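## Task

The mat holds blocks meant to read "YOU", with one letter absent. Place the absent letter's block so the word reads Y-O-U from left to right as viewed from the scene-frame origin. All three blocks must rest entirely on the mat, in one straight, tightly spaced row, each with its letter facing up and upright.

## Robot and tools

ROBOT. Two six-joint FANUC CRX-5iA arms, left_arm and right_arm, each ending in a gripper with a wrist camera (cam_left_wrist, cam_right_wrist, both 672x504). The gripper has one rigid thumb on its +x side facing two fingers on its -x side; all are 80 mm long, point along the gripper's +z and close toward each other along x. The outer 50 mm of the fingers can curl. end_effector_position is the point between the pads, 10 mm in from the fingertips.

FRAMES. Scene frame: origin at table-top height midway between the arms, +z up, +x out over the table, left_arm on the +y side. Viewed from the origin looking along +x, 'left' is +y and 'right' is -y, so a word reads from +y toward -y. Calibrated bases in the scene frame: left_arm at (+0.038, +0.481, +0.020) m, right_arm at (-0.013, -0.315, +0.020) m, each turned only slightly about z. Every hand position, orientation, target and offset for an arm uses that arm's own base frame; to convert to scene coordinates add the base position (rotations are nearly zero). Rotations turn about the Hand target's position.

THE ROW. Every motion command is built from rows of 24 numbers, each in [-1, 1], always covering both arms: first left_arm's 12, then right_arm's 12. Per arm the order is dx, dy, dz, rx, ry, rz, opening, fingers, force_limit_1, force_limit_2, speed_1, speed_2.
- dx, dy, dz, rx, ry, rz are an offset (not a pose) measured from that arm's Hand target as it stood when the action or move began, along the arm's base axes. 1.0 equals 0.6 m for translation or 180 degrees for rotation; rx, ry, rz form one rotation vector. Six zeros means stay at (or return to) the current Hand target. Repeating an offset in a later call moves further.
- The six hand numbers are absolute settings, not offsets. opening: +1 is 100 mm between pads, -1 fully shut. fingers: +1 straight, -1 curled about 118 degrees. force_limit_1/2 (opening motor, finger motor): +1 full strength, -1 about 9 percent. speed_1/2: +1 full speed, -1 about 10 percent. A 0 is a real command, so to keep a hand unchanged resend its previous six values.

TOOLS.
- execute_actions(actions, cameras): actions is a list of actions; each action is a list of up to 15 rows, one row per 1/30 s step; if fewer than 15 rows are given the last is held for the rest. All rows of one action count from the same start pose. An empty list just reports state and images.
- move(target, speed, blend, blocking, cameras): target is one 24-number row or a list of up to 15 rows; every row counts from the same starting Hand targets, not from the previous row. Paths are straight lines that do not avoid obstacles or the other arm, capped at 10 s total. speed is m/s, 0.002 to 1 (default 0.25), rotation up to twice that in rad/s; one value or one per row. blend (m) rounds corners between rows. blocking=false returns after about 0.5 s while the move continues.
- wait(seconds): 0 to 10, arms hold their last commands.
- stop(): brakes a running move.
- zoom_image(camera, region): camera is cam_left_wrist or cam_right_wrist; region [x0, y0, x1, y1] in pixels, at most 504x504, of that camera's latest image.
- read_manual(section): only licence texts.
- finished_scene(scene): ends the current scene, given its number; irreversible. The goal must hold with the robot gone.

CONTROLLER. Each step the commanded pose is clipped to within 70 mm and 16 degrees of the measured gripper pose; the 'Hand target' shown in results is the last commanded pose after clipping and is the base for the next offsets. A gripper may rest short of it; send another command (even zeros) or the missing distance.

RESULTS. Per arm: end_effector_position (m) and end_effector_quat_wxyz in the base frame (can be off by a few cm), Hand target, Tool commands, hand_measured, hand_load_share, hand_status per motor (moving, target, force, stalled), joint velocities ('within noise' means still), Flange force along the tool axes (noisy). Calls with actions also list some intermediate positions. A move adds a 'move:' line: done, off_target, moving, held or fault, plus limits=paced (pose clipped) or limits=held (checks withheld steps). MOTOR HOT warns of overheating, which brakes that arm for 30 to 60 s.

GRIPPING. To pinch a block keep fingers at +1 and close opening on it; it must be at least about 12 mm across along the gripper's y, up to about 90 mm along x, and at least about 3 mm tall. A slow close at +1 force gives about 57 N; lower force limits and speeds for gentle grips, but too little may let the block slip.

AVOID. Outside force of 150 N on an arm, or joint torque reaching 148 N m (first three joints) or 37.2 N m (wrist joints), freezes that arm for 10 s. Arms are stiff: aiming even slightly past a firm contact can trigger this, and fast moves hit harder. Never let arms or grippers collide or squeeze each other. Do not drop blocks, release them while moving, slam them down or push hard. Anything leaving the table fails the task. Loose objects may occasionally get nudged by outside pushes, so recheck placement before finishing.

Each tool is called after "Request:" in YAML: its name, and indented under it one key for each argument.

## Session

I'll start by looking at the current state of the scene.

Request:
execute_actions:
  actions: []

Scene clock: 0.00 s.
left_arm: end_effector_position=(+0.6593, +0.2298, +0.1690) hand_measured=(+1.000, +1.000) hand_load_share=(+0.00, +0.00) hand_status=(target, target) end_effector_quat_wxyz=(-0.308, +0.452, +0.806, +0.225) | right_arm: end_effector_position=(+0.3108, +0.3546, +0.3225) hand_measured=(+1.000, +1.000) hand_load_share=(+0.00, +0.00) hand_status=(target, target) end_effector_quat_wxyz=(+0.031, +0.420, +0.906, -0.046)
Joint positions: left_arm=[0.188 0.849 0.864 -0.77 -1.751 0.282] | right_arm=[1.168 0.11 0.126 0.06 -1.68 -0.461]
Joint velocities: within noise
Flange force (N): no reading
Hand target: left_arm +0.6593, +0.2298, +0.1690; -0.308, +0.452, +0.806, +0.225 | right_arm +0.3108, +0.3546, +0.3225; +0.031, +0.420, +0.906, -0.046
Tool commands: left_gripper/force_limit_1=+0.0 left_gripper/force_limit_2=+0.0 left_gripper/speed_1=+1.0 left_gripper/speed_2=+1.0 right_gripper/force_limit_1=+0.0 right_gripper/force_limit_2=+0.0 right_gripper/speed_1=+1.0 right_gripper/speed_2=+1.0

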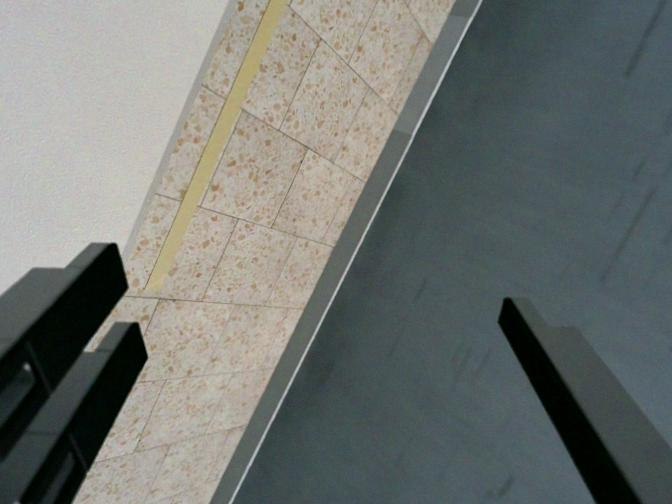

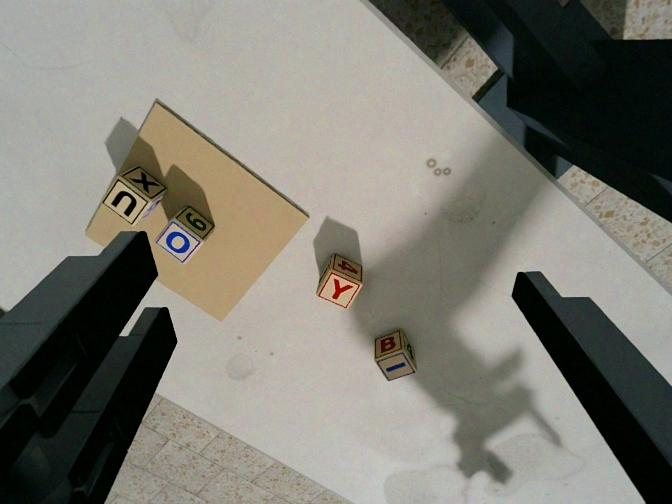

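Request:
zoom_image:
  camera: "cam_right_wrist"
  region: [60, 80, 260, 330]

Request:
zoom_image:
  camera: "cam_right_wrist"
  region: [280, 200, 440, 400]

Scaled by 2.016.

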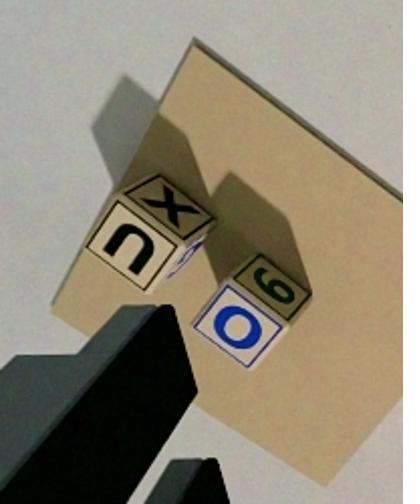

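Scaled by 2.520.

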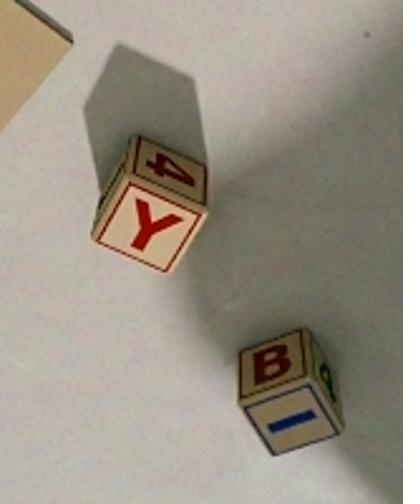

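Request:
move:
  target: [0,0,0,0,0,0,1,1,0,0,1,1, 0,0,0,0.0349,0.0056,0,1,1,0,0,1,1]
  speed: 0.2

Scene clock: 145.60 s.
left_arm: end_effector_position=(+0.6593, +0.2298, +0.1690) hand_measured=(+1.000, +1.000) hand_load_share=(+0.00, +0.00) hand_status=(target, target) end_effector_quat_wxyz=(-0.308, +0.452, +0.806, +0.225) | right_arm: end_effector_position=(+0.3107, +0.3546, +0.3225) hand_measured=(+1.000, +1.000) hand_load_share=(+0.00, +0.00) hand_status=(target, target) end_effector_quat_wxyz=(+0.000, +0.420, +0.907, +0.000)
Joint positions: left_arm=[0.188 0.849 0.864 -0.77 -1.751 0.282] | right_arm=[1.131 0.057 0.091 0.001 -1.604 -0.428]
Joint velocities: within noise
Flange force (N): left_arm=[-1.8 1.7 1.4] | right_arm=[-0.3 10.2 -5.4]
Hand target: left_arm +0.6593, +0.2298, +0.1690; -0.308, +0.452, +0.806, +0.225 | right_arm +0.3108, +0.3546, +0.3225; +0.000, +0.420, +0.907, +0.000
Off the commanded pose: left_arm 0.000 m, 0 deg | right_arm 0.000 m, 0 deg.
move: done

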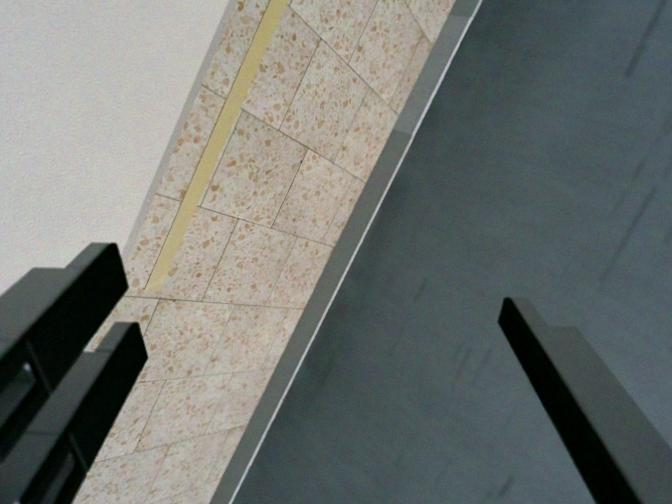

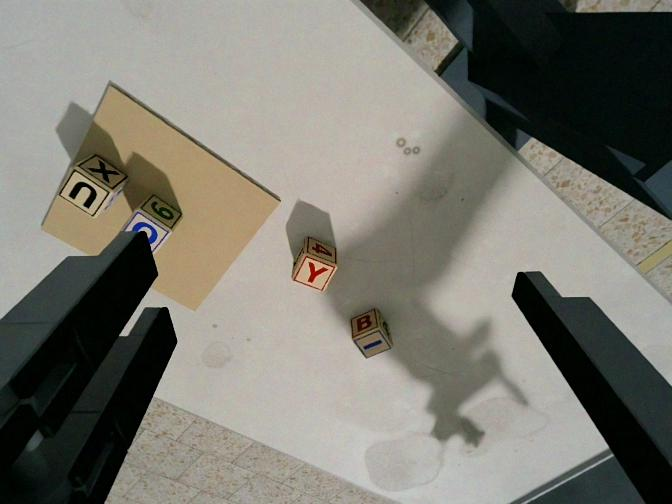

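Request:
zoom_image:
  camera: "cam_right_wrist"
  region: [240, 180, 400, 300]

Request:
zoom_image:
  camera: "cam_right_wrist"
  region: [30, 60, 190, 180]

Request:
zoom_image:
  camera: "cam_right_wrist"
  region: [320, 120, 480, 240]

Request:
zoom_image:
  camera: "cam_right_wrist"
  region: [140, 240, 300, 360]

Scaled by 3.150.

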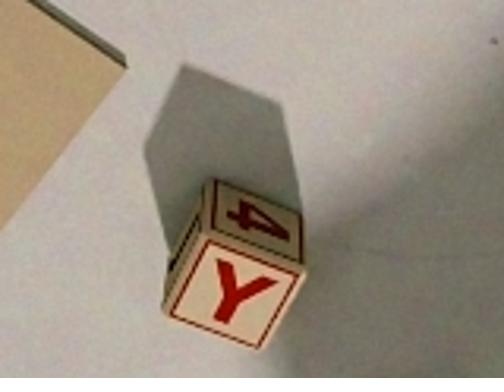

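Scaled by 3.150.

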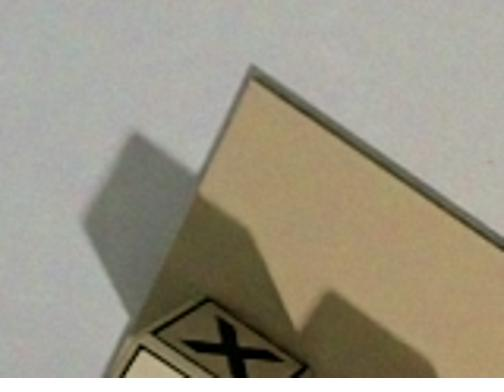

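Scaled by 3.150.

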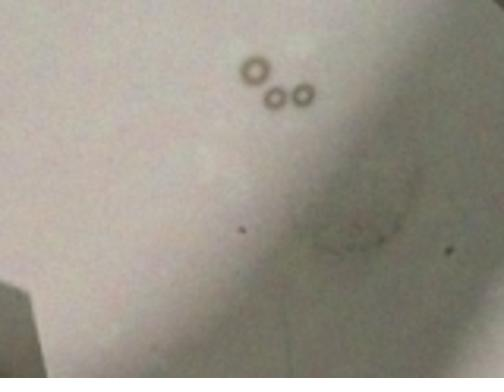

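Scaled by 3.150.

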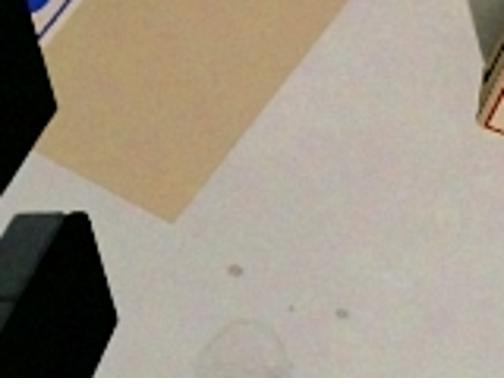

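Request:
move:
  target: [0,0,0,0,0,0,1,1,0,0,1,1, 0.166667,0,0,0,0,0,1,1,0,0,1,1]
  speed: 0.2
  cameras: ["cam_right_wrist"]

Request:
zoom_image:
  camera: "cam_right_wrist"
  region: [280, 40, 440, 160]

Request:
zoom_image:
  camera: "cam_right_wrist"
  region: [240, 200, 400, 320]

Scene clock: 158.53 s.
left_arm: end_effector_position=(+0.6593, +0.2298, +0.1690) hand_measured=(+1.000, +1.000) hand_load_share=(+0.00, +0.00) hand_status=(target, target) end_effector_quat_wxyz=(-0.308, +0.452, +0.806, +0.225) | right_arm: end_effector_position=(+0.4107, +0.3546, +0.3226) hand_measured=(+1.000, +1.000) hand_load_share=(+0.00, +0.00) hand_status=(target, target) end_effector_quat_wxyz=(+0.000, +0.420, +0.907, +0.000)
Joint positions: left_arm=[0.188 0.849 0.864 -0.77 -1.751 0.282] | right_arm=[0.954 0.24 0.3 0 -1.63 -0.251]
Joint velocities: within noise
Flange force (N): left_arm=[-1.3 1.2 1.4] | right_arm=[-1.1 10.2 -5.1]
Hand target: left_arm +0.6593, +0.2298, +0.1690; -0.308, +0.452, +0.806, +0.225 | right_arm +0.4108, +0.3546, +0.3225; +0.000, +0.420, +0.907, +0.000
Off the commanded pose: left_arm 0.000 m, 0 deg | right_arm 0.000 m, 0 deg.
move: done
Images, in order (width x height): cam_right_wrist 672x504.

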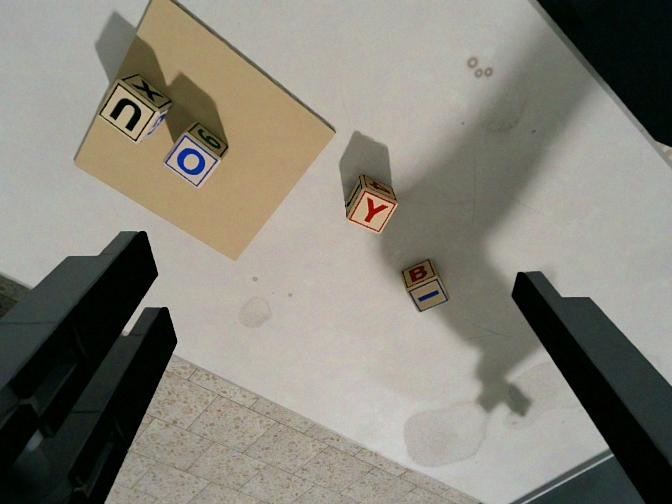

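Scaled by 3.150.

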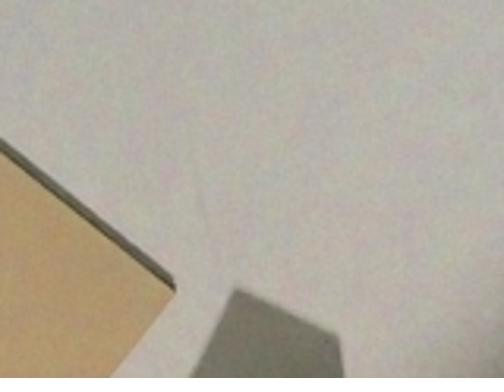

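Scaled by 3.150.

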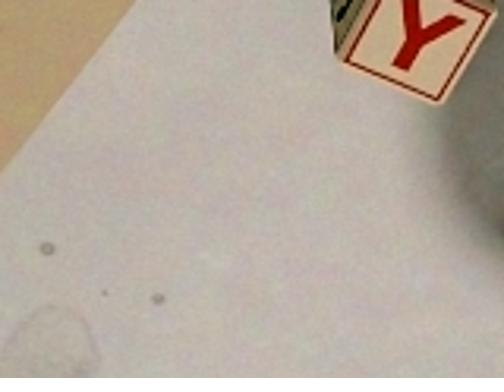

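Request:
zoom_image:
  camera: "cam_right_wrist"
  region: [420, 30, 540, 120]

Request:
zoom_image:
  camera: "cam_right_wrist"
  region: [180, 200, 300, 290]

Request:
move:
  target: [0,0,0,0,0,0,1,1,0,0,1,1, 0,-0.166667,0,0,0,0,1,1,0,0,1,1]
  speed: 0.2
  cameras: ["cam_right_wrist"]

Request:
zoom_image:
  camera: "cam_right_wrist"
  region: [330, 130, 450, 220]

Request:
zoom_image:
  camera: "cam_right_wrist"
  region: [290, 300, 410, 390]

Request:
zoom_image:
  camera: "cam_right_wrist"
  region: [500, 80, 620, 170]

Scaled by 4.200.

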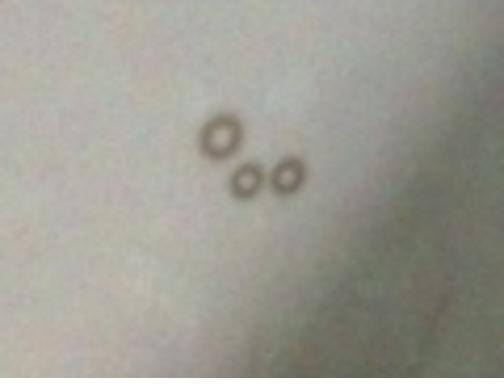

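Scaled by 4.200.

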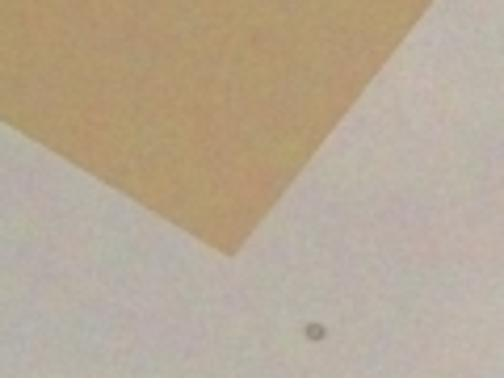

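Scene clock: 167.30 s.
left_arm: end_effector_position=(+0.6593, +0.2298, +0.1690) hand_measured=(+1.000, +1.000) hand_load_share=(+0.00, +0.00) hand_status=(target, target) end_effector_quat_wxyz=(-0.308, +0.452, +0.806, +0.225) | right_arm: end_effector_position=(+0.4107, +0.2546, +0.3225) hand_measured=(+1.000, +1.000) hand_load_share=(+0.00, +0.00) hand_status=(target, target) end_effector_quat_wxyz=(+0.000, +0.420, +0.907, +0.000)
Joint positions: left_arm=[0.188 0.849 0.864 -0.77 -1.751 0.282] | right_arm=[0.827 0.087 0.123 0 -1.606 -0.124]
Joint velocities: within noise
Flange force (N): left_arm=[-1.7 1.0 1.9] | right_arm=[-3.3 9.0 -4.2]
Hand target: left_arm +0.6593, +0.2298, +0.1690; -0.308, +0.452, +0.806, +0.225 | right_arm +0.4108, +0.2546, +0.3225; +0.000, +0.420, +0.907, +0.000
Off the commanded pose: left_arm 0.000 m, 0 deg | right_arm 0.000 m, 0 deg.
move: done
Images, in order (width x height): cam_right_wrist 672x504.

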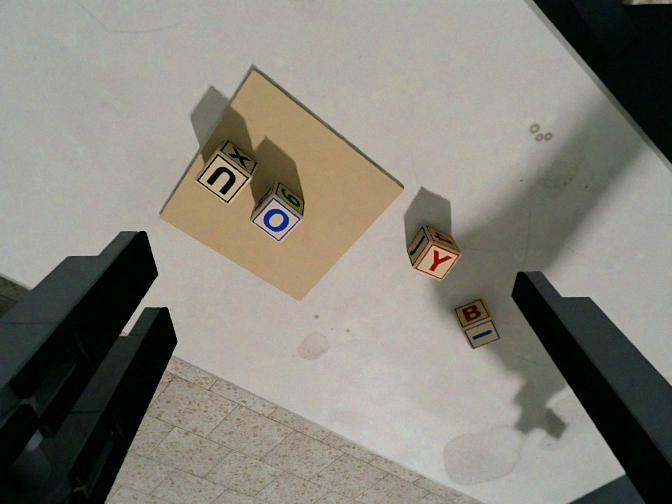

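Scaled by 4.200.

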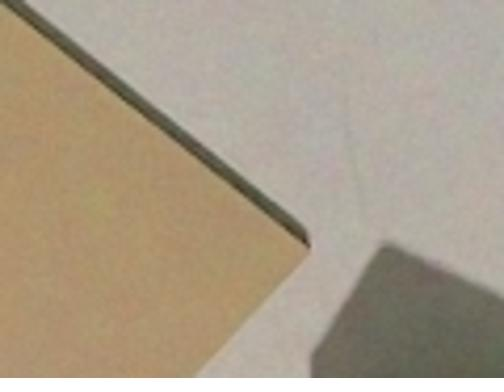

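Scaled by 4.200.

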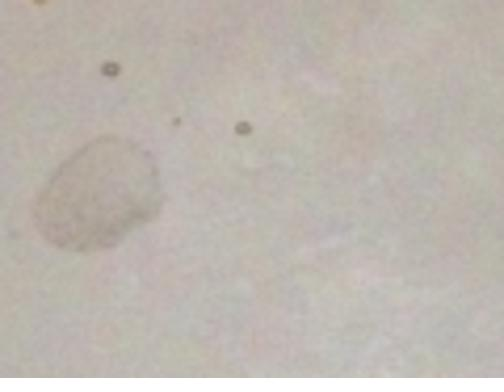

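Scaled by 4.200.

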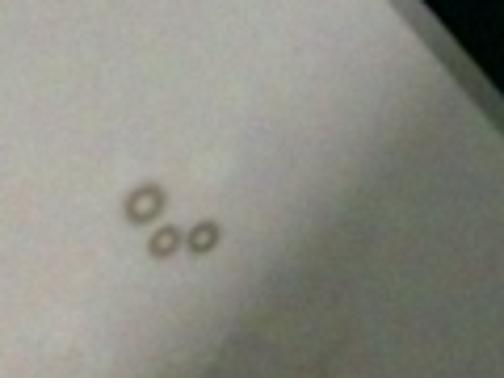

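Request:
move:
  target: [0,0,0,0,0,0,1,1,0,0,1,1, 0.1095,0.352,0,0,0,-0.6461,1,1,0,0,1,1]
  speed: 0.3
  cameras: ["cam_right_wrist"]

Request:
zoom_image:
  camera: "cam_right_wrist"
  region: [260, 200, 460, 350]

Scene clock: 281.53 s.
left_arm: end_effector_position=(+0.6593, +0.2298, +0.1690) hand_measured=(+1.000, +1.000) hand_load_share=(+0.00, +0.00) hand_status=(target, target) end_effector_quat_wxyz=(-0.308, +0.452, +0.806, +0.225) | right_arm: end_effector_position=(+0.4765, +0.4657, +0.3226) hand_measured=(+1.000, +1.000) hand_load_share=(-0.01, +0.00) hand_status=(target, target) end_effector_quat_wxyz=(+0.000, +0.993, +0.122, +0.000)
Joint positions: left_arm=[0.188 0.849 0.864 -0.77 -1.751 0.282] | right_arm=[0.971 0.603 0.804 0 -1.773 -2.297]
Joint velocities: within noise
Flange force (N): left_arm=[-1.4 1.2 1.4] | right_arm=[13.5 -7.4 -7.9]
Hand target: left_arm +0.6593, +0.2298, +0.1690; -0.308, +0.452, +0.806, +0.225 | right_arm +0.4765, +0.4658, +0.3225; +0.000, +0.993, +0.122, +0.000
Off the commanded pose: left_arm 0.000 m, 0 deg | right_arm 0.000 m, 0 deg.
move: done
Images, in order (width x height): cam_right_wrist 672x504.

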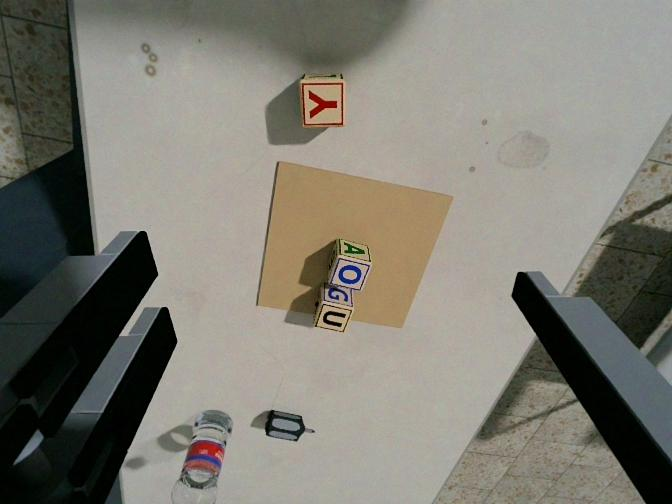

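Scaled by 2.520.

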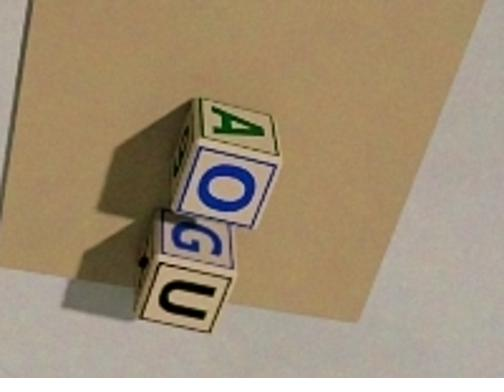

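Request:
zoom_image:
  camera: "cam_right_wrist"
  region: [440, 100, 560, 190]

Request:
zoom_image:
  camera: "cam_right_wrist"
  region: [100, 20, 220, 110]

Request:
zoom_image:
  camera: "cam_right_wrist"
  region: [260, 60, 380, 150]

Request:
zoom_image:
  camera: "cam_right_wrist"
  region: [290, 230, 410, 340]

Request:
zoom_image:
  camera: "cam_right_wrist"
  region: [240, 150, 460, 340]

Scaled by 4.200.

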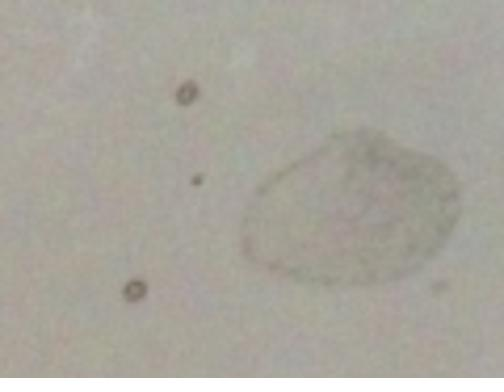

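Scaled by 4.200.

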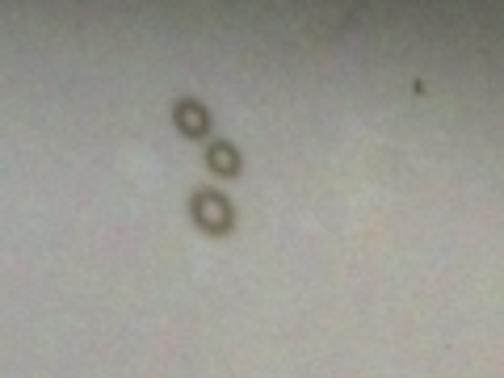

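Scaled by 4.200.

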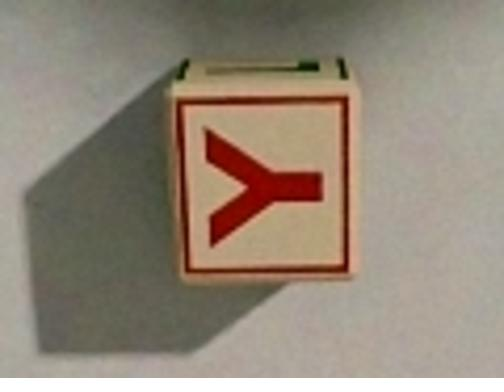

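Scaled by 4.200.

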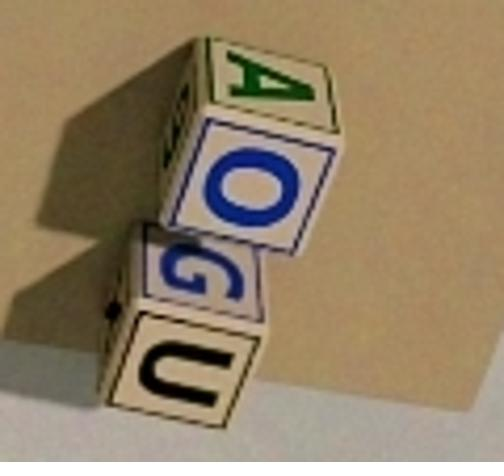

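Scaled by 2.291.

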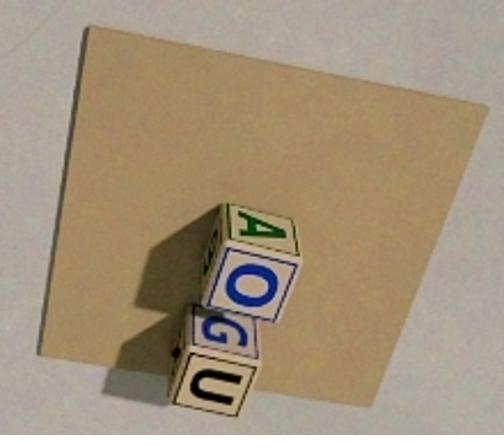

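Request:
move:
  target: [0,0,0,0,0,0,1,1,0,0,1,1, -0.008667,-0.008333,-0.370833,0,0,0,0.4,1,0,0,0.5,1]
  speed: 0.25
  cameras: ["cam_right_wrist"]

Scene clock: 369.13 s.
left_arm: end_effector_position=(+0.6593, +0.2298, +0.1690) hand_measured=(+1.000, +1.000) hand_load_share=(+0.00, +0.00) hand_status=(target, target) end_effector_quat_wxyz=(-0.308, +0.452, +0.806, +0.225) | right_arm: end_effector_position=(+0.4713, +0.4608, +0.1001) hand_measured=(+0.402, +1.000) hand_load_share=(+0.00, +0.00) hand_status=(target, target) end_effector_quat_wxyz=(+0.000, +0.993, +0.122, +0.000)
Joint positions: left_arm=[0.188 0.849 0.864 -0.77 -1.751 0.282] | right_arm=[0.973 0.617 0.303 0 -1.257 -2.299]
Joint velocities: within noise
Flange force (N): left_arm=[-2.3 2.1 1.9] | right_arm=[12.7 -6.4 -0.5]
Hand target: left_arm +0.6593, +0.2298, +0.1690; -0.308, +0.452, +0.806, +0.225 | right_arm +0.4713, +0.4608, +0.1000; +0.000, +0.993, +0.122, +0.000
Off the commanded pose: left_arm 0.000 m, 0 deg | right_arm 0.000 m, 0 deg.
move: done
Images, in order (width x height): cam_right_wrist 672x504.

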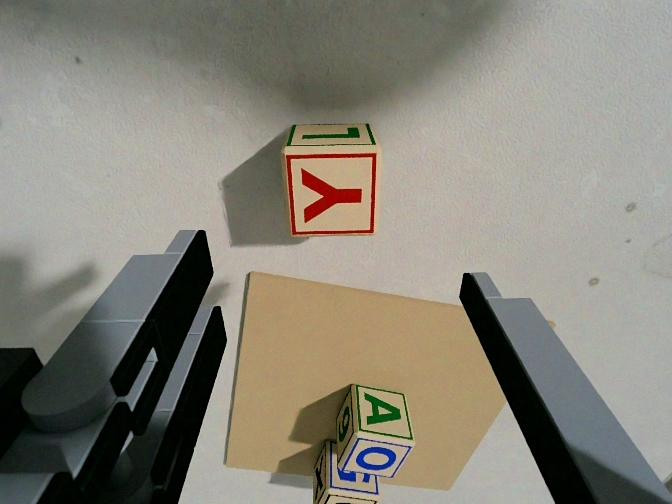

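Request:
zoom_image:
  camera: "cam_right_wrist"
  region: [560, 180, 672, 300]

Request:
zoom_image:
  camera: "cam_right_wrist"
  region: [260, 110, 400, 250]

Request:
zoom_image:
  camera: "cam_right_wrist"
  region: [300, 370, 460, 504]

Request:
zoom_image:
  camera: "cam_right_wrist"
  region: [150, 210, 260, 350]

Request:
zoom_image:
  camera: "cam_right_wrist"
  region: [440, 250, 560, 350]

Scaled by 4.200.

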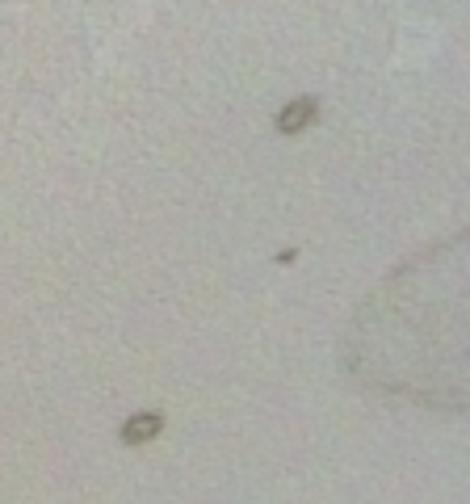

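Scaled by 3.600.

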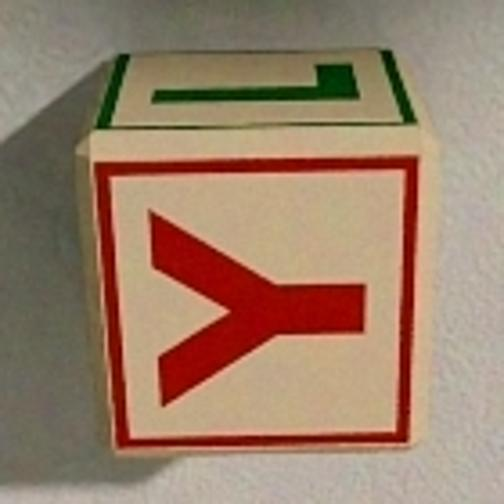

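Scaled by 3.150.

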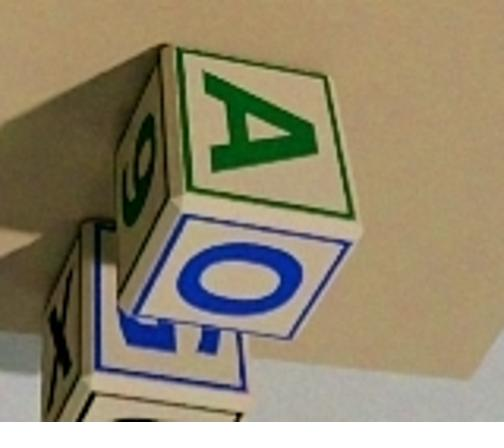

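Scaled by 3.600.

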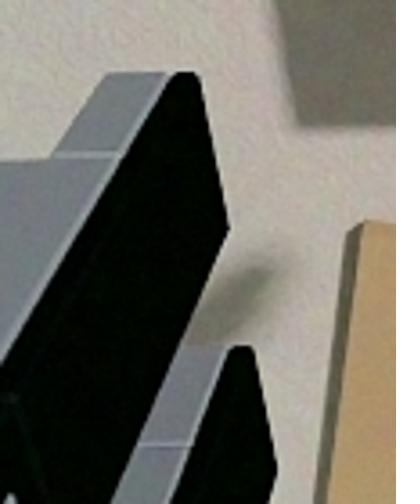

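Scaled by 4.200.

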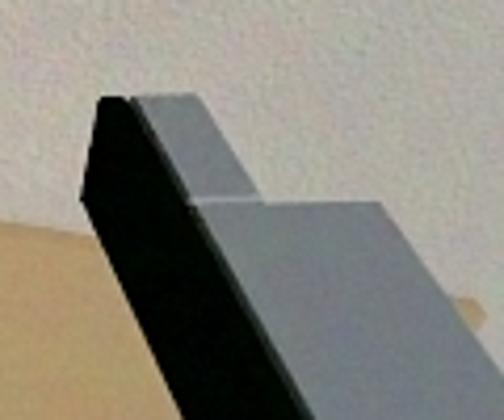

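Request:
move:
  target: [0,0,0,0,0,0,1,1,0,0,1,1, 0,0,-0.166667,0,0,0,0.4,1,0,0,0.5,1]
  speed: 0.1
  cameras: ["cam_right_wrist"]

Scene clock: 478.53 s.
left_arm: end_effector_position=(+0.6593, +0.2298, +0.1690) hand_measured=(+1.000, +1.000) hand_load_share=(+0.00, +0.00) hand_status=(target, target) end_effector_quat_wxyz=(-0.308, +0.452, +0.806, +0.225) | right_arm: end_effector_position=(+0.4712, +0.4608, +0.0001) hand_measured=(+0.402, +1.000) hand_load_share=(+0.00, +0.00) hand_status=(target, target) end_effector_quat_wxyz=(+0.000, +0.993, +0.122, +0.000)
Joint positions: left_arm=[0.188 0.849 0.864 -0.77 -1.751 0.282] | right_arm=[0.973 0.717 0.214 0 -1.068 -2.299]
Joint velocities: within noise
Flange force (N): left_arm=[-1.2 1.7 1.1] | right_arm=[11.9 -6.1 1.9]
Hand target: left_arm +0.6593, +0.2298, +0.1690; -0.308, +0.452, +0.806, +0.225 | right_arm +0.4713, +0.4608, +0.0000; +0.000, +0.993, +0.122, +0.000
Off the commanded pose: left_arm 0.000 m, 0 deg | right_arm 0.000 m, 0 deg.
move: done
Images, in order (width x height): cam_right_wrist 672x504.

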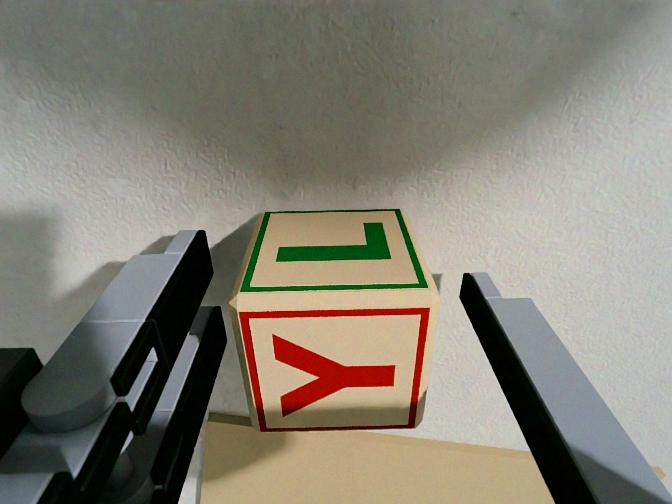

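Request:
move:
  target: [0,0,0,0,0,0,1,1,0,0,1,1, 0,0,0,0,0,0,-1,1,-0.5,0,-0.6,1]
  speed: 0.1
  cameras: ["cam_right_wrist"]

Scene clock: 485.53 s.
left_arm: end_effector_position=(+0.6593, +0.2298, +0.1690) hand_measured=(+1.000, +1.000) hand_load_share=(+0.00, +0.00) hand_status=(target, target) end_effector_quat_wxyz=(-0.308, +0.452, +0.806, +0.225) | right_arm: end_effector_position=(+0.4713, +0.4608, +0.0000) hand_measured=(-0.148, +1.002) hand_load_share=(+0.65, +0.08) hand_status=(force, target) end_effector_quat_wxyz=(+0.000, +0.993, +0.122, +0.000)
Joint positions: left_arm=[0.188 0.849 0.864 -0.77 -1.751 0.282] | right_arm=[0.973 0.718 0.214 0 -1.068 -2.299]
Joint velocities: within noise
Flange force (N): left_arm=[-2.2 1.6 2.0] | right_arm=[11.0 -5.4 0.4]
Hand target: left_arm +0.6593, +0.2298, +0.1690; -0.308, +0.452, +0.806, +0.225 | right_arm +0.4713, +0.4608, +0.0000; +0.000, +0.993, +0.122, +0.000
Off the commanded pose: left_arm 0.000 m, 0 deg | right_arm 0.000 m, 0 deg.
move: done
Images, in order (width x height): cam_right_wrist 672x504.

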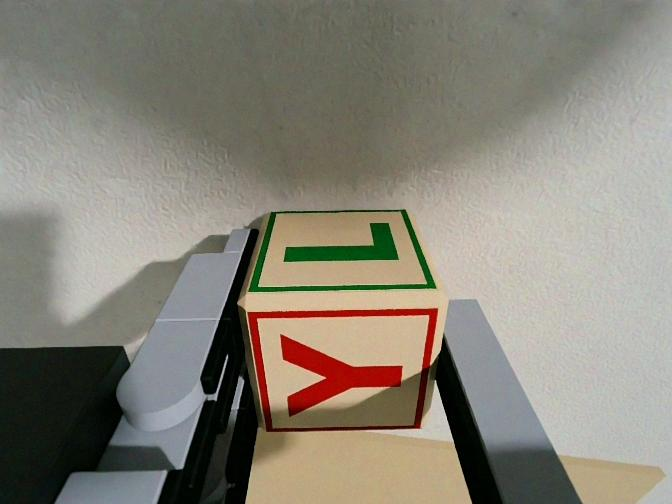

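Request:
move:
  target:
    - [0,0,0,0,0,0,1,1,0,0,1,1, 0,0,0.166667,0,0,0,-1,1,-0.5,0,-0.6,1]
    - [0,0,0,0,0,0,1,1,0,0,1,1, 0.12083,-0.1965,0.166667,0,0,0.9083,-1,1,-0.5,0,-0.6,1]
  speed: [0.15,0.35]
  blend: [0.03,0]
  cameras: ["cam_right_wrist"]

Scene clock: 525.97 s.
left_arm: end_effector_position=(+0.6593, +0.2298, +0.1690) hand_measured=(+1.000, +1.000) hand_load_share=(+0.00, +0.00) hand_status=(target, target) end_effector_quat_wxyz=(-0.308, +0.452, +0.806, +0.225) | right_arm: end_effector_position=(+0.5437, +0.3429, +0.1000) hand_measured=(-0.148, +1.002) hand_load_share=(+0.64, +0.08) hand_status=(force, target) end_effector_quat_wxyz=(+0.000, +0.022, +1.000, +0.000)
Joint positions: left_arm=[0.188 0.849 0.864 -0.77 -1.751 0.282] | right_arm=[0.766 0.577 0.24 0 -1.233 0.761]
Joint velocities: within noise
Flange force (N): left_arm=[-1.7 2.0 1.5] | right_arm=[-11.4 7.1 0.0]
Hand target: left_arm +0.6593, +0.2298, +0.1690; -0.308, +0.452, +0.806, +0.225 | right_arm +0.5437, +0.3429, +0.1000; +0.000, +0.022, +1.000, +0.000
Off the commanded pose: left_arm 0.000 m, 0 deg | right_arm 0.000 m, 0 deg.
move: done
Images, in order (width x height): cam_right_wrist 672x504.

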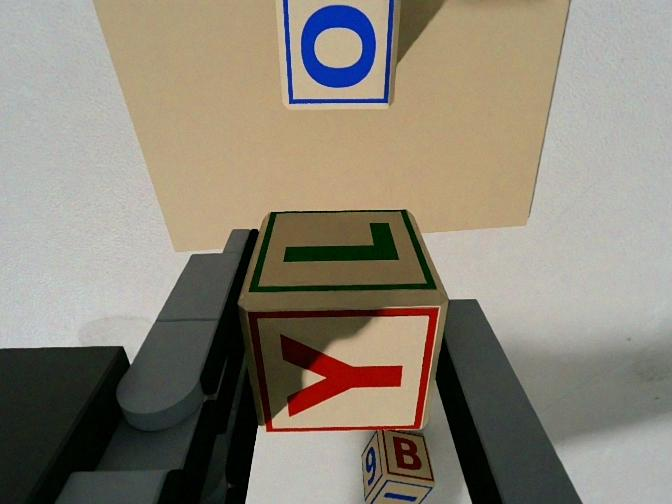

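Request:
move:
  target:
    - [0,0,0,0,0,0,1,1,0,0,1,1, 0,0,-0.133333,0,0,0,-1,1,-0.5,0,-0.6,1]
    - [0,0,0,0,0,0,1,1,0,0,1,1, 0,0,-0.156667,0,0,0,-1,1,-0.5,0,-0.6,1]
  speed: [0.15,0.03]
  blend: [0.005,0]
  cameras: ["cam_right_wrist"]

Scene clock: 550.73 s.
left_arm: end_effector_position=(+0.6593, +0.2298, +0.1690) hand_measured=(+1.000, +1.000) hand_load_share=(+0.00, +0.00) hand_status=(target, target) end_effector_quat_wxyz=(-0.308, +0.452, +0.806, +0.225) | right_arm: end_effector_position=(+0.5437, +0.3429, +0.0060) hand_measured=(-0.148, +1.002) hand_load_share=(+0.64, +0.08) hand_status=(force, target) end_effector_quat_wxyz=(+0.000, +0.022, +1.000, +0.000)
Joint positions: left_arm=[0.188 0.849 0.864 -0.77 -1.751 0.282] | right_arm=[0.766 0.674 0.156 0 -1.052 0.761]
Joint velocities: within noise
Flange force (N): left_arm=[-1.6 1.7 1.5] | right_arm=[-11.1 6.5 1.5]
Hand target: left_arm +0.6593, +0.2298, +0.1690; -0.308, +0.452, +0.806, +0.225 | right_arm +0.5437, +0.3429, +0.0060; +0.000, +0.022, +1.000, +0.000
Off the commanded pose: left_arm 0.000 m, 0 deg | right_arm 0.000 m, 0 deg.
move: done
Images, in order (width x height): cam_right_wrist 672x504.

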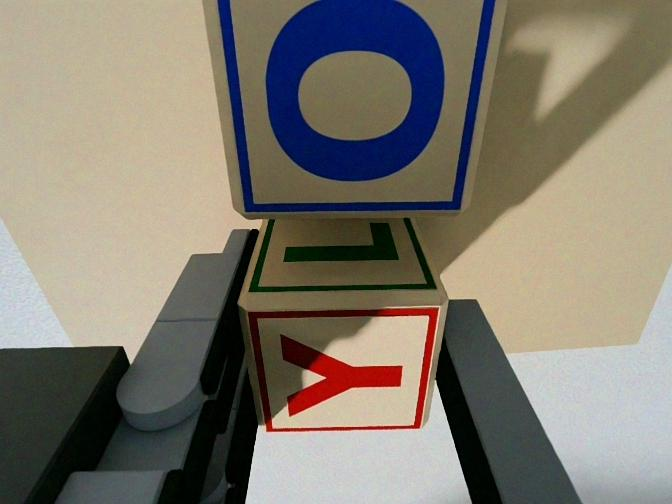

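Request:
zoom_image:
  camera: "cam_right_wrist"
  region: [200, 150, 500, 440]

Scaled by 1.680.

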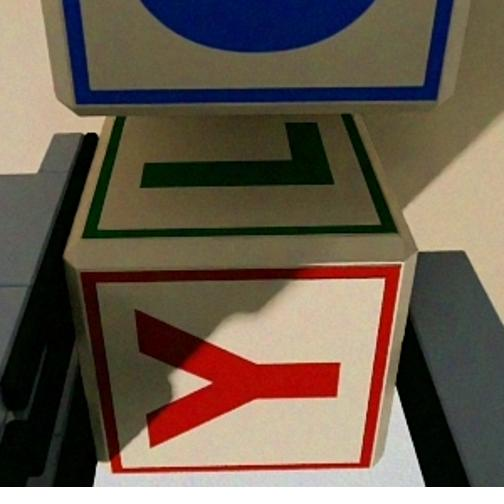

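Request:
move:
  target: [0,0,0,0,0,0,1,1,0,0,1,1, 0,0,-0.0033,0,0,0,-1,1,-0.5,0,-0.6,1]
  speed: 0.01
  cameras: []

Request:
move:
  target: [0,0,0,0,0,0,1,1,0,0,1,1, 0,0,-0.0025,0,0,0,-1,1,-0.5,0,-0.6,1]
  speed: 0.01
  cameras: []

Scene clock: 569.83 s.
left_arm: end_effector_position=(+0.6593, +0.2298, +0.1690) hand_measured=(+1.000, +1.000) hand_load_share=(+0.00, +0.00) hand_status=(target, target) end_effector_quat_wxyz=(-0.308, +0.452, +0.806, +0.225) | right_arm: end_effector_position=(+0.5437, +0.3429, +0.0041) hand_measured=(-0.148, +1.002) hand_load_share=(+0.64, +0.08) hand_status=(force, target) end_effector_quat_wxyz=(+0.000, +0.022, +1.000, +0.000)
Joint positions: left_arm=[0.188 0.849 0.864 -0.77 -1.751 0.282] | right_arm=[0.766 0.676 0.155 0 -1.049 0.761]
Joint velocities: within noise
Flange force (N): left_arm=[-1.8 1.3 1.5] | right_arm=[-9.9 6.3 1.7]
Hand target: left_arm +0.6593, +0.2298, +0.1690; -0.308, +0.452, +0.806, +0.225 | right_arm +0.5437, +0.3429, +0.0041; +0.000, +0.022, +1.000, +0.000
Off the commanded pose: left_arm 0.000 m, 0 deg | right_arm 0.000 m, 0 deg.
move: done
No camera images: "cameras" was empty.

Scene clock: 570.53 s.
left_arm: end_effector_position=(+0.6593, +0.2298, +0.1690) hand_measured=(+1.000, +1.000) hand_load_share=(+0.00, +0.00) hand_status=(target, target) end_effector_quat_wxyz=(-0.308, +0.452, +0.806, +0.225) | right_arm: end_effector_position=(+0.5438, +0.3429, +0.0026) hand_measured=(-0.148, +1.002) hand_load_share=(+0.64, -0.02) hand_status=(force, target) end_effector_quat_wxyz=(+0.000, +0.022, +1.000, +0.000)
Joint positions: left_arm=[0.188 0.849 0.864 -0.77 -1.751 0.282] | right_arm=[0.766 0.678 0.154 0 -1.046 0.761]
Joint velocities: within noise
Flange force (N): left_arm=[-1.9 1.7 1.6] | right_arm=[20.2 -2.5 -62.4]
Hand target: left_arm +0.6593, +0.2298, +0.1690; -0.308, +0.452, +0.806, +0.225 | right_arm +0.5437, +0.3429, +0.0026; +0.000, +0.022, +1.000, +0.000
Off the commanded pose: left_arm 0.000 m, 0 deg | right_arm 0.000 m, 0 deg.
move: done
No camera images: "cameras" was empty.

Request:
move:
  target: [0,0,0,0,0,0,1,1,0,0,1,1, 0,0,0.0015,0,0,0,-1,1,-0.5,0,-0.6,1]
  speed: 0.01
  cameras: []

Request:
move:
  target: [0,0,0,0,0,0,1,1,0,0,1,1, 0,0,0,0,0,0,0.3,1,-0.5,0,-0.6,1]
  speed: 0.01
  cameras: ["cam_right_wrist"]

Scene clock: 578.13 s.
left_arm: end_effector_position=(+0.6593, +0.2298, +0.1690) hand_measured=(+1.000, +1.000) hand_load_share=(+0.00, +0.00) hand_status=(target, target) end_effector_quat_wxyz=(-0.308, +0.452, +0.806, +0.225) | right_arm: end_effector_position=(+0.5437, +0.3428, +0.0034) hand_measured=(-0.148, +1.002) hand_load_share=(+0.60, +0.12) hand_status=(force, target) end_effector_quat_wxyz=(+0.000, +0.022, +1.000, +0.000)
Joint positions: left_arm=[0.188 0.849 0.864 -0.77 -1.751 0.282] | right_arm=[0.766 0.677 0.154 0 -1.048 0.761]
Joint velocities: within noise
Flange force (N): left_arm=[-1.7 1.8 1.4] | right_arm=[-6.4 9.0 -6.6]
Hand target: left_arm +0.6593, +0.2298, +0.1690; -0.308, +0.452, +0.806, +0.225 | right_arm +0.5437, +0.3429, +0.0035; +0.000, +0.022, +1.000, +0.000
Off the commanded pose: left_arm 0.000 m, 0 deg | right_arm 0.000 m, 0 deg.
move: done
No camera images: "cameras" was empty.

Scene clock: 579.13 s.
left_arm: end_effector_position=(+0.6593, +0.2298, +0.1690) hand_measured=(+1.000, +1.000) hand_load_share=(+0.00, +0.00) hand_status=(target, target) end_effector_quat_wxyz=(-0.308, +0.452, +0.806, +0.225) | right_arm: end_effector_position=(+0.5437, +0.3429, +0.0035) hand_measured=(+0.298, +1.000) hand_load_share=(+0.00, -0.03) hand_status=(moving, target) end_effector_quat_wxyz=(+0.000, +0.022, +1.000, +0.000)
Joint positions: left_arm=[0.188 0.849 0.864 -0.77 -1.751 0.282] | right_arm=[0.766 0.677 0.154 0 -1.048 0.761]
Joint velocities: within noise
Flange force (N): left_arm=[-1.2 1.5 1.3] | right_arm=[-10.3 6.6 1.5]
Hand target: left_arm +0.6593, +0.2298, +0.1690; -0.308, +0.452, +0.806, +0.225 | right_arm +0.5437, +0.3429, +0.0035; +0.000, +0.022, +1.000, +0.000
Off the commanded pose: left_arm 0.000 m, 0 deg | right_arm 0.000 m, 0 deg.
move: done
Images, in order (width x height): cam_right_wrist 672x504.

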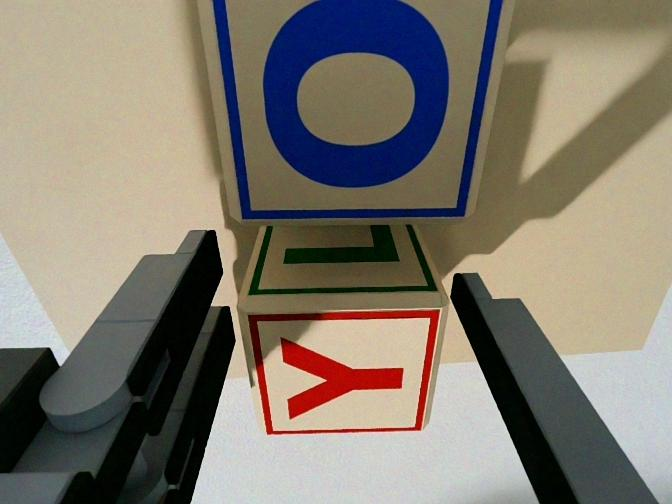

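Request:
move:
  target:
    - [0,0,0,0,0,0,1,1,0,0,1,1, 0,0,0.1,0,0,0,0.3,1,-0.5,0,-0.6,1]
    - [0,0,0,0,0,0,1,1,0,0,1,1, -0.0067,-0.15,0.4108,0,0,0,0.3,1,-0.5,0,-0.6,1]
  speed: [0.15,0.25]
  blend: [0.03,0]
  cameras: ["cam_right_wrist"]

Request:
zoom_image:
  camera: "cam_right_wrist"
  region: [240, 20, 440, 220]

Scene clock: 587.33 s.
left_arm: end_effector_position=(+0.6593, +0.2298, +0.1690) hand_measured=(+1.000, +1.000) hand_load_share=(+0.00, +0.00) hand_status=(target, target) end_effector_quat_wxyz=(-0.308, +0.452, +0.806, +0.225) | right_arm: end_effector_position=(+0.5397, +0.2529, +0.2499) hand_measured=(+0.298, +1.000) hand_load_share=(+0.00, -0.03) hand_status=(target, target) end_effector_quat_wxyz=(+0.000, +0.022, +1.000, +0.000)
Joint positions: left_arm=[0.188 0.849 0.864 -0.77 -1.751 0.282] | right_arm=[0.658 0.381 0.313 0 -1.502 0.869]
Joint velocities: within noise
Flange force (N): left_arm=[-1.9 1.8 1.5] | right_arm=[-13.8 6.8 -5.8]
Hand target: left_arm +0.6593, +0.2298, +0.1690; -0.308, +0.452, +0.806, +0.225 | right_arm +0.5397, +0.2529, +0.2499; +0.000, +0.022, +1.000, +0.000
Off the commanded pose: left_arm 0.000 m, 0 deg | right_arm 0.000 m, 0 deg.
move: done
Images, in order (width x height): cam_right_wrist 672x504.

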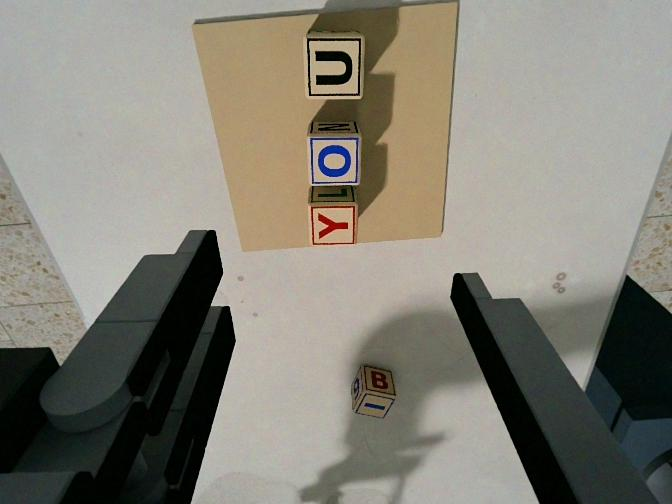

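Scaled by 2.520.

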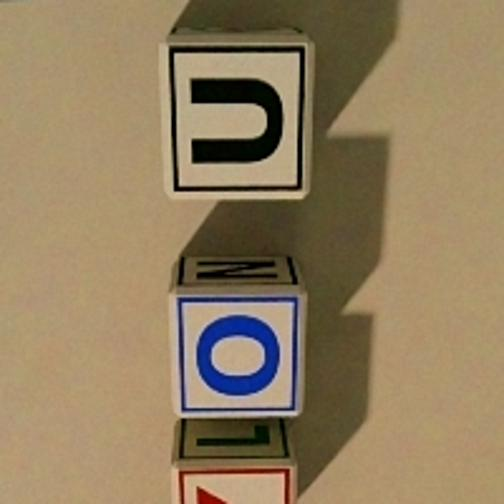

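Request:
move:
  target: [-0.3488,-0.8830,0.2558,-0.2423,0.1770,-0.6340,1,1,0,0,1,1, -0.4328,-0.3882,0.1835,0,0,0,0.3,1,-0.5,0,-0.6,1]
  speed: 0.25

Scene clock: 697.43 s.
left_arm: end_effector_position=(+0.4500, -0.2999, +0.3225) hand_measured=(+1.000, +1.000) hand_load_share=(-0.02, +0.00) hand_status=(target, target) end_effector_quat_wxyz=(+0.000, +1.000, +0.000, +0.000) | right_arm: end_effector_position=(+0.2801, +0.0200, +0.3600) hand_measured=(+0.298, +1.000) hand_load_share=(+0.00, -0.03) hand_status=(target, target) end_effector_quat_wxyz=(+0.000, +0.022, +1.000, +0.000)
Joint positions: left_arm=[-0.345 0.236 0.295 0 -1.63 -1.225] | right_arm=[0.552 -0.433 -0.223 0 -1.78 0.975]
Joint velocities: within noise
Flange force (N): left_arm=[0.2 -1.7 3.2] | right_arm=[-6.2 -1.4 -5.8]
Hand target: left_arm +0.4500, -0.3000, +0.3225; +0.000, +1.000, +0.000, +0.000 | right_arm +0.2800, +0.0200, +0.3600; +0.000, +0.022, +1.000, +0.000
Off the commanded pose: left_arm 0.000 m, 0 deg | right_arm 0.000 m, 0 deg.
move: done

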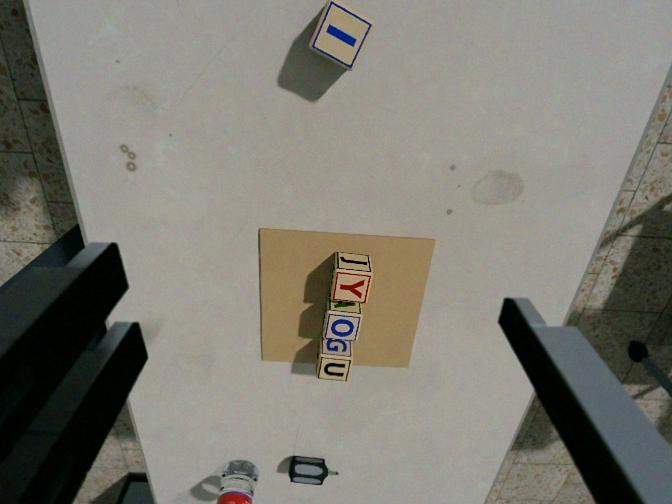

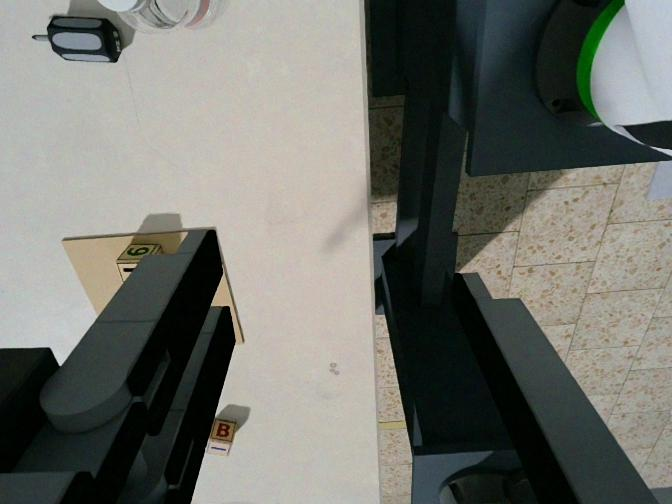

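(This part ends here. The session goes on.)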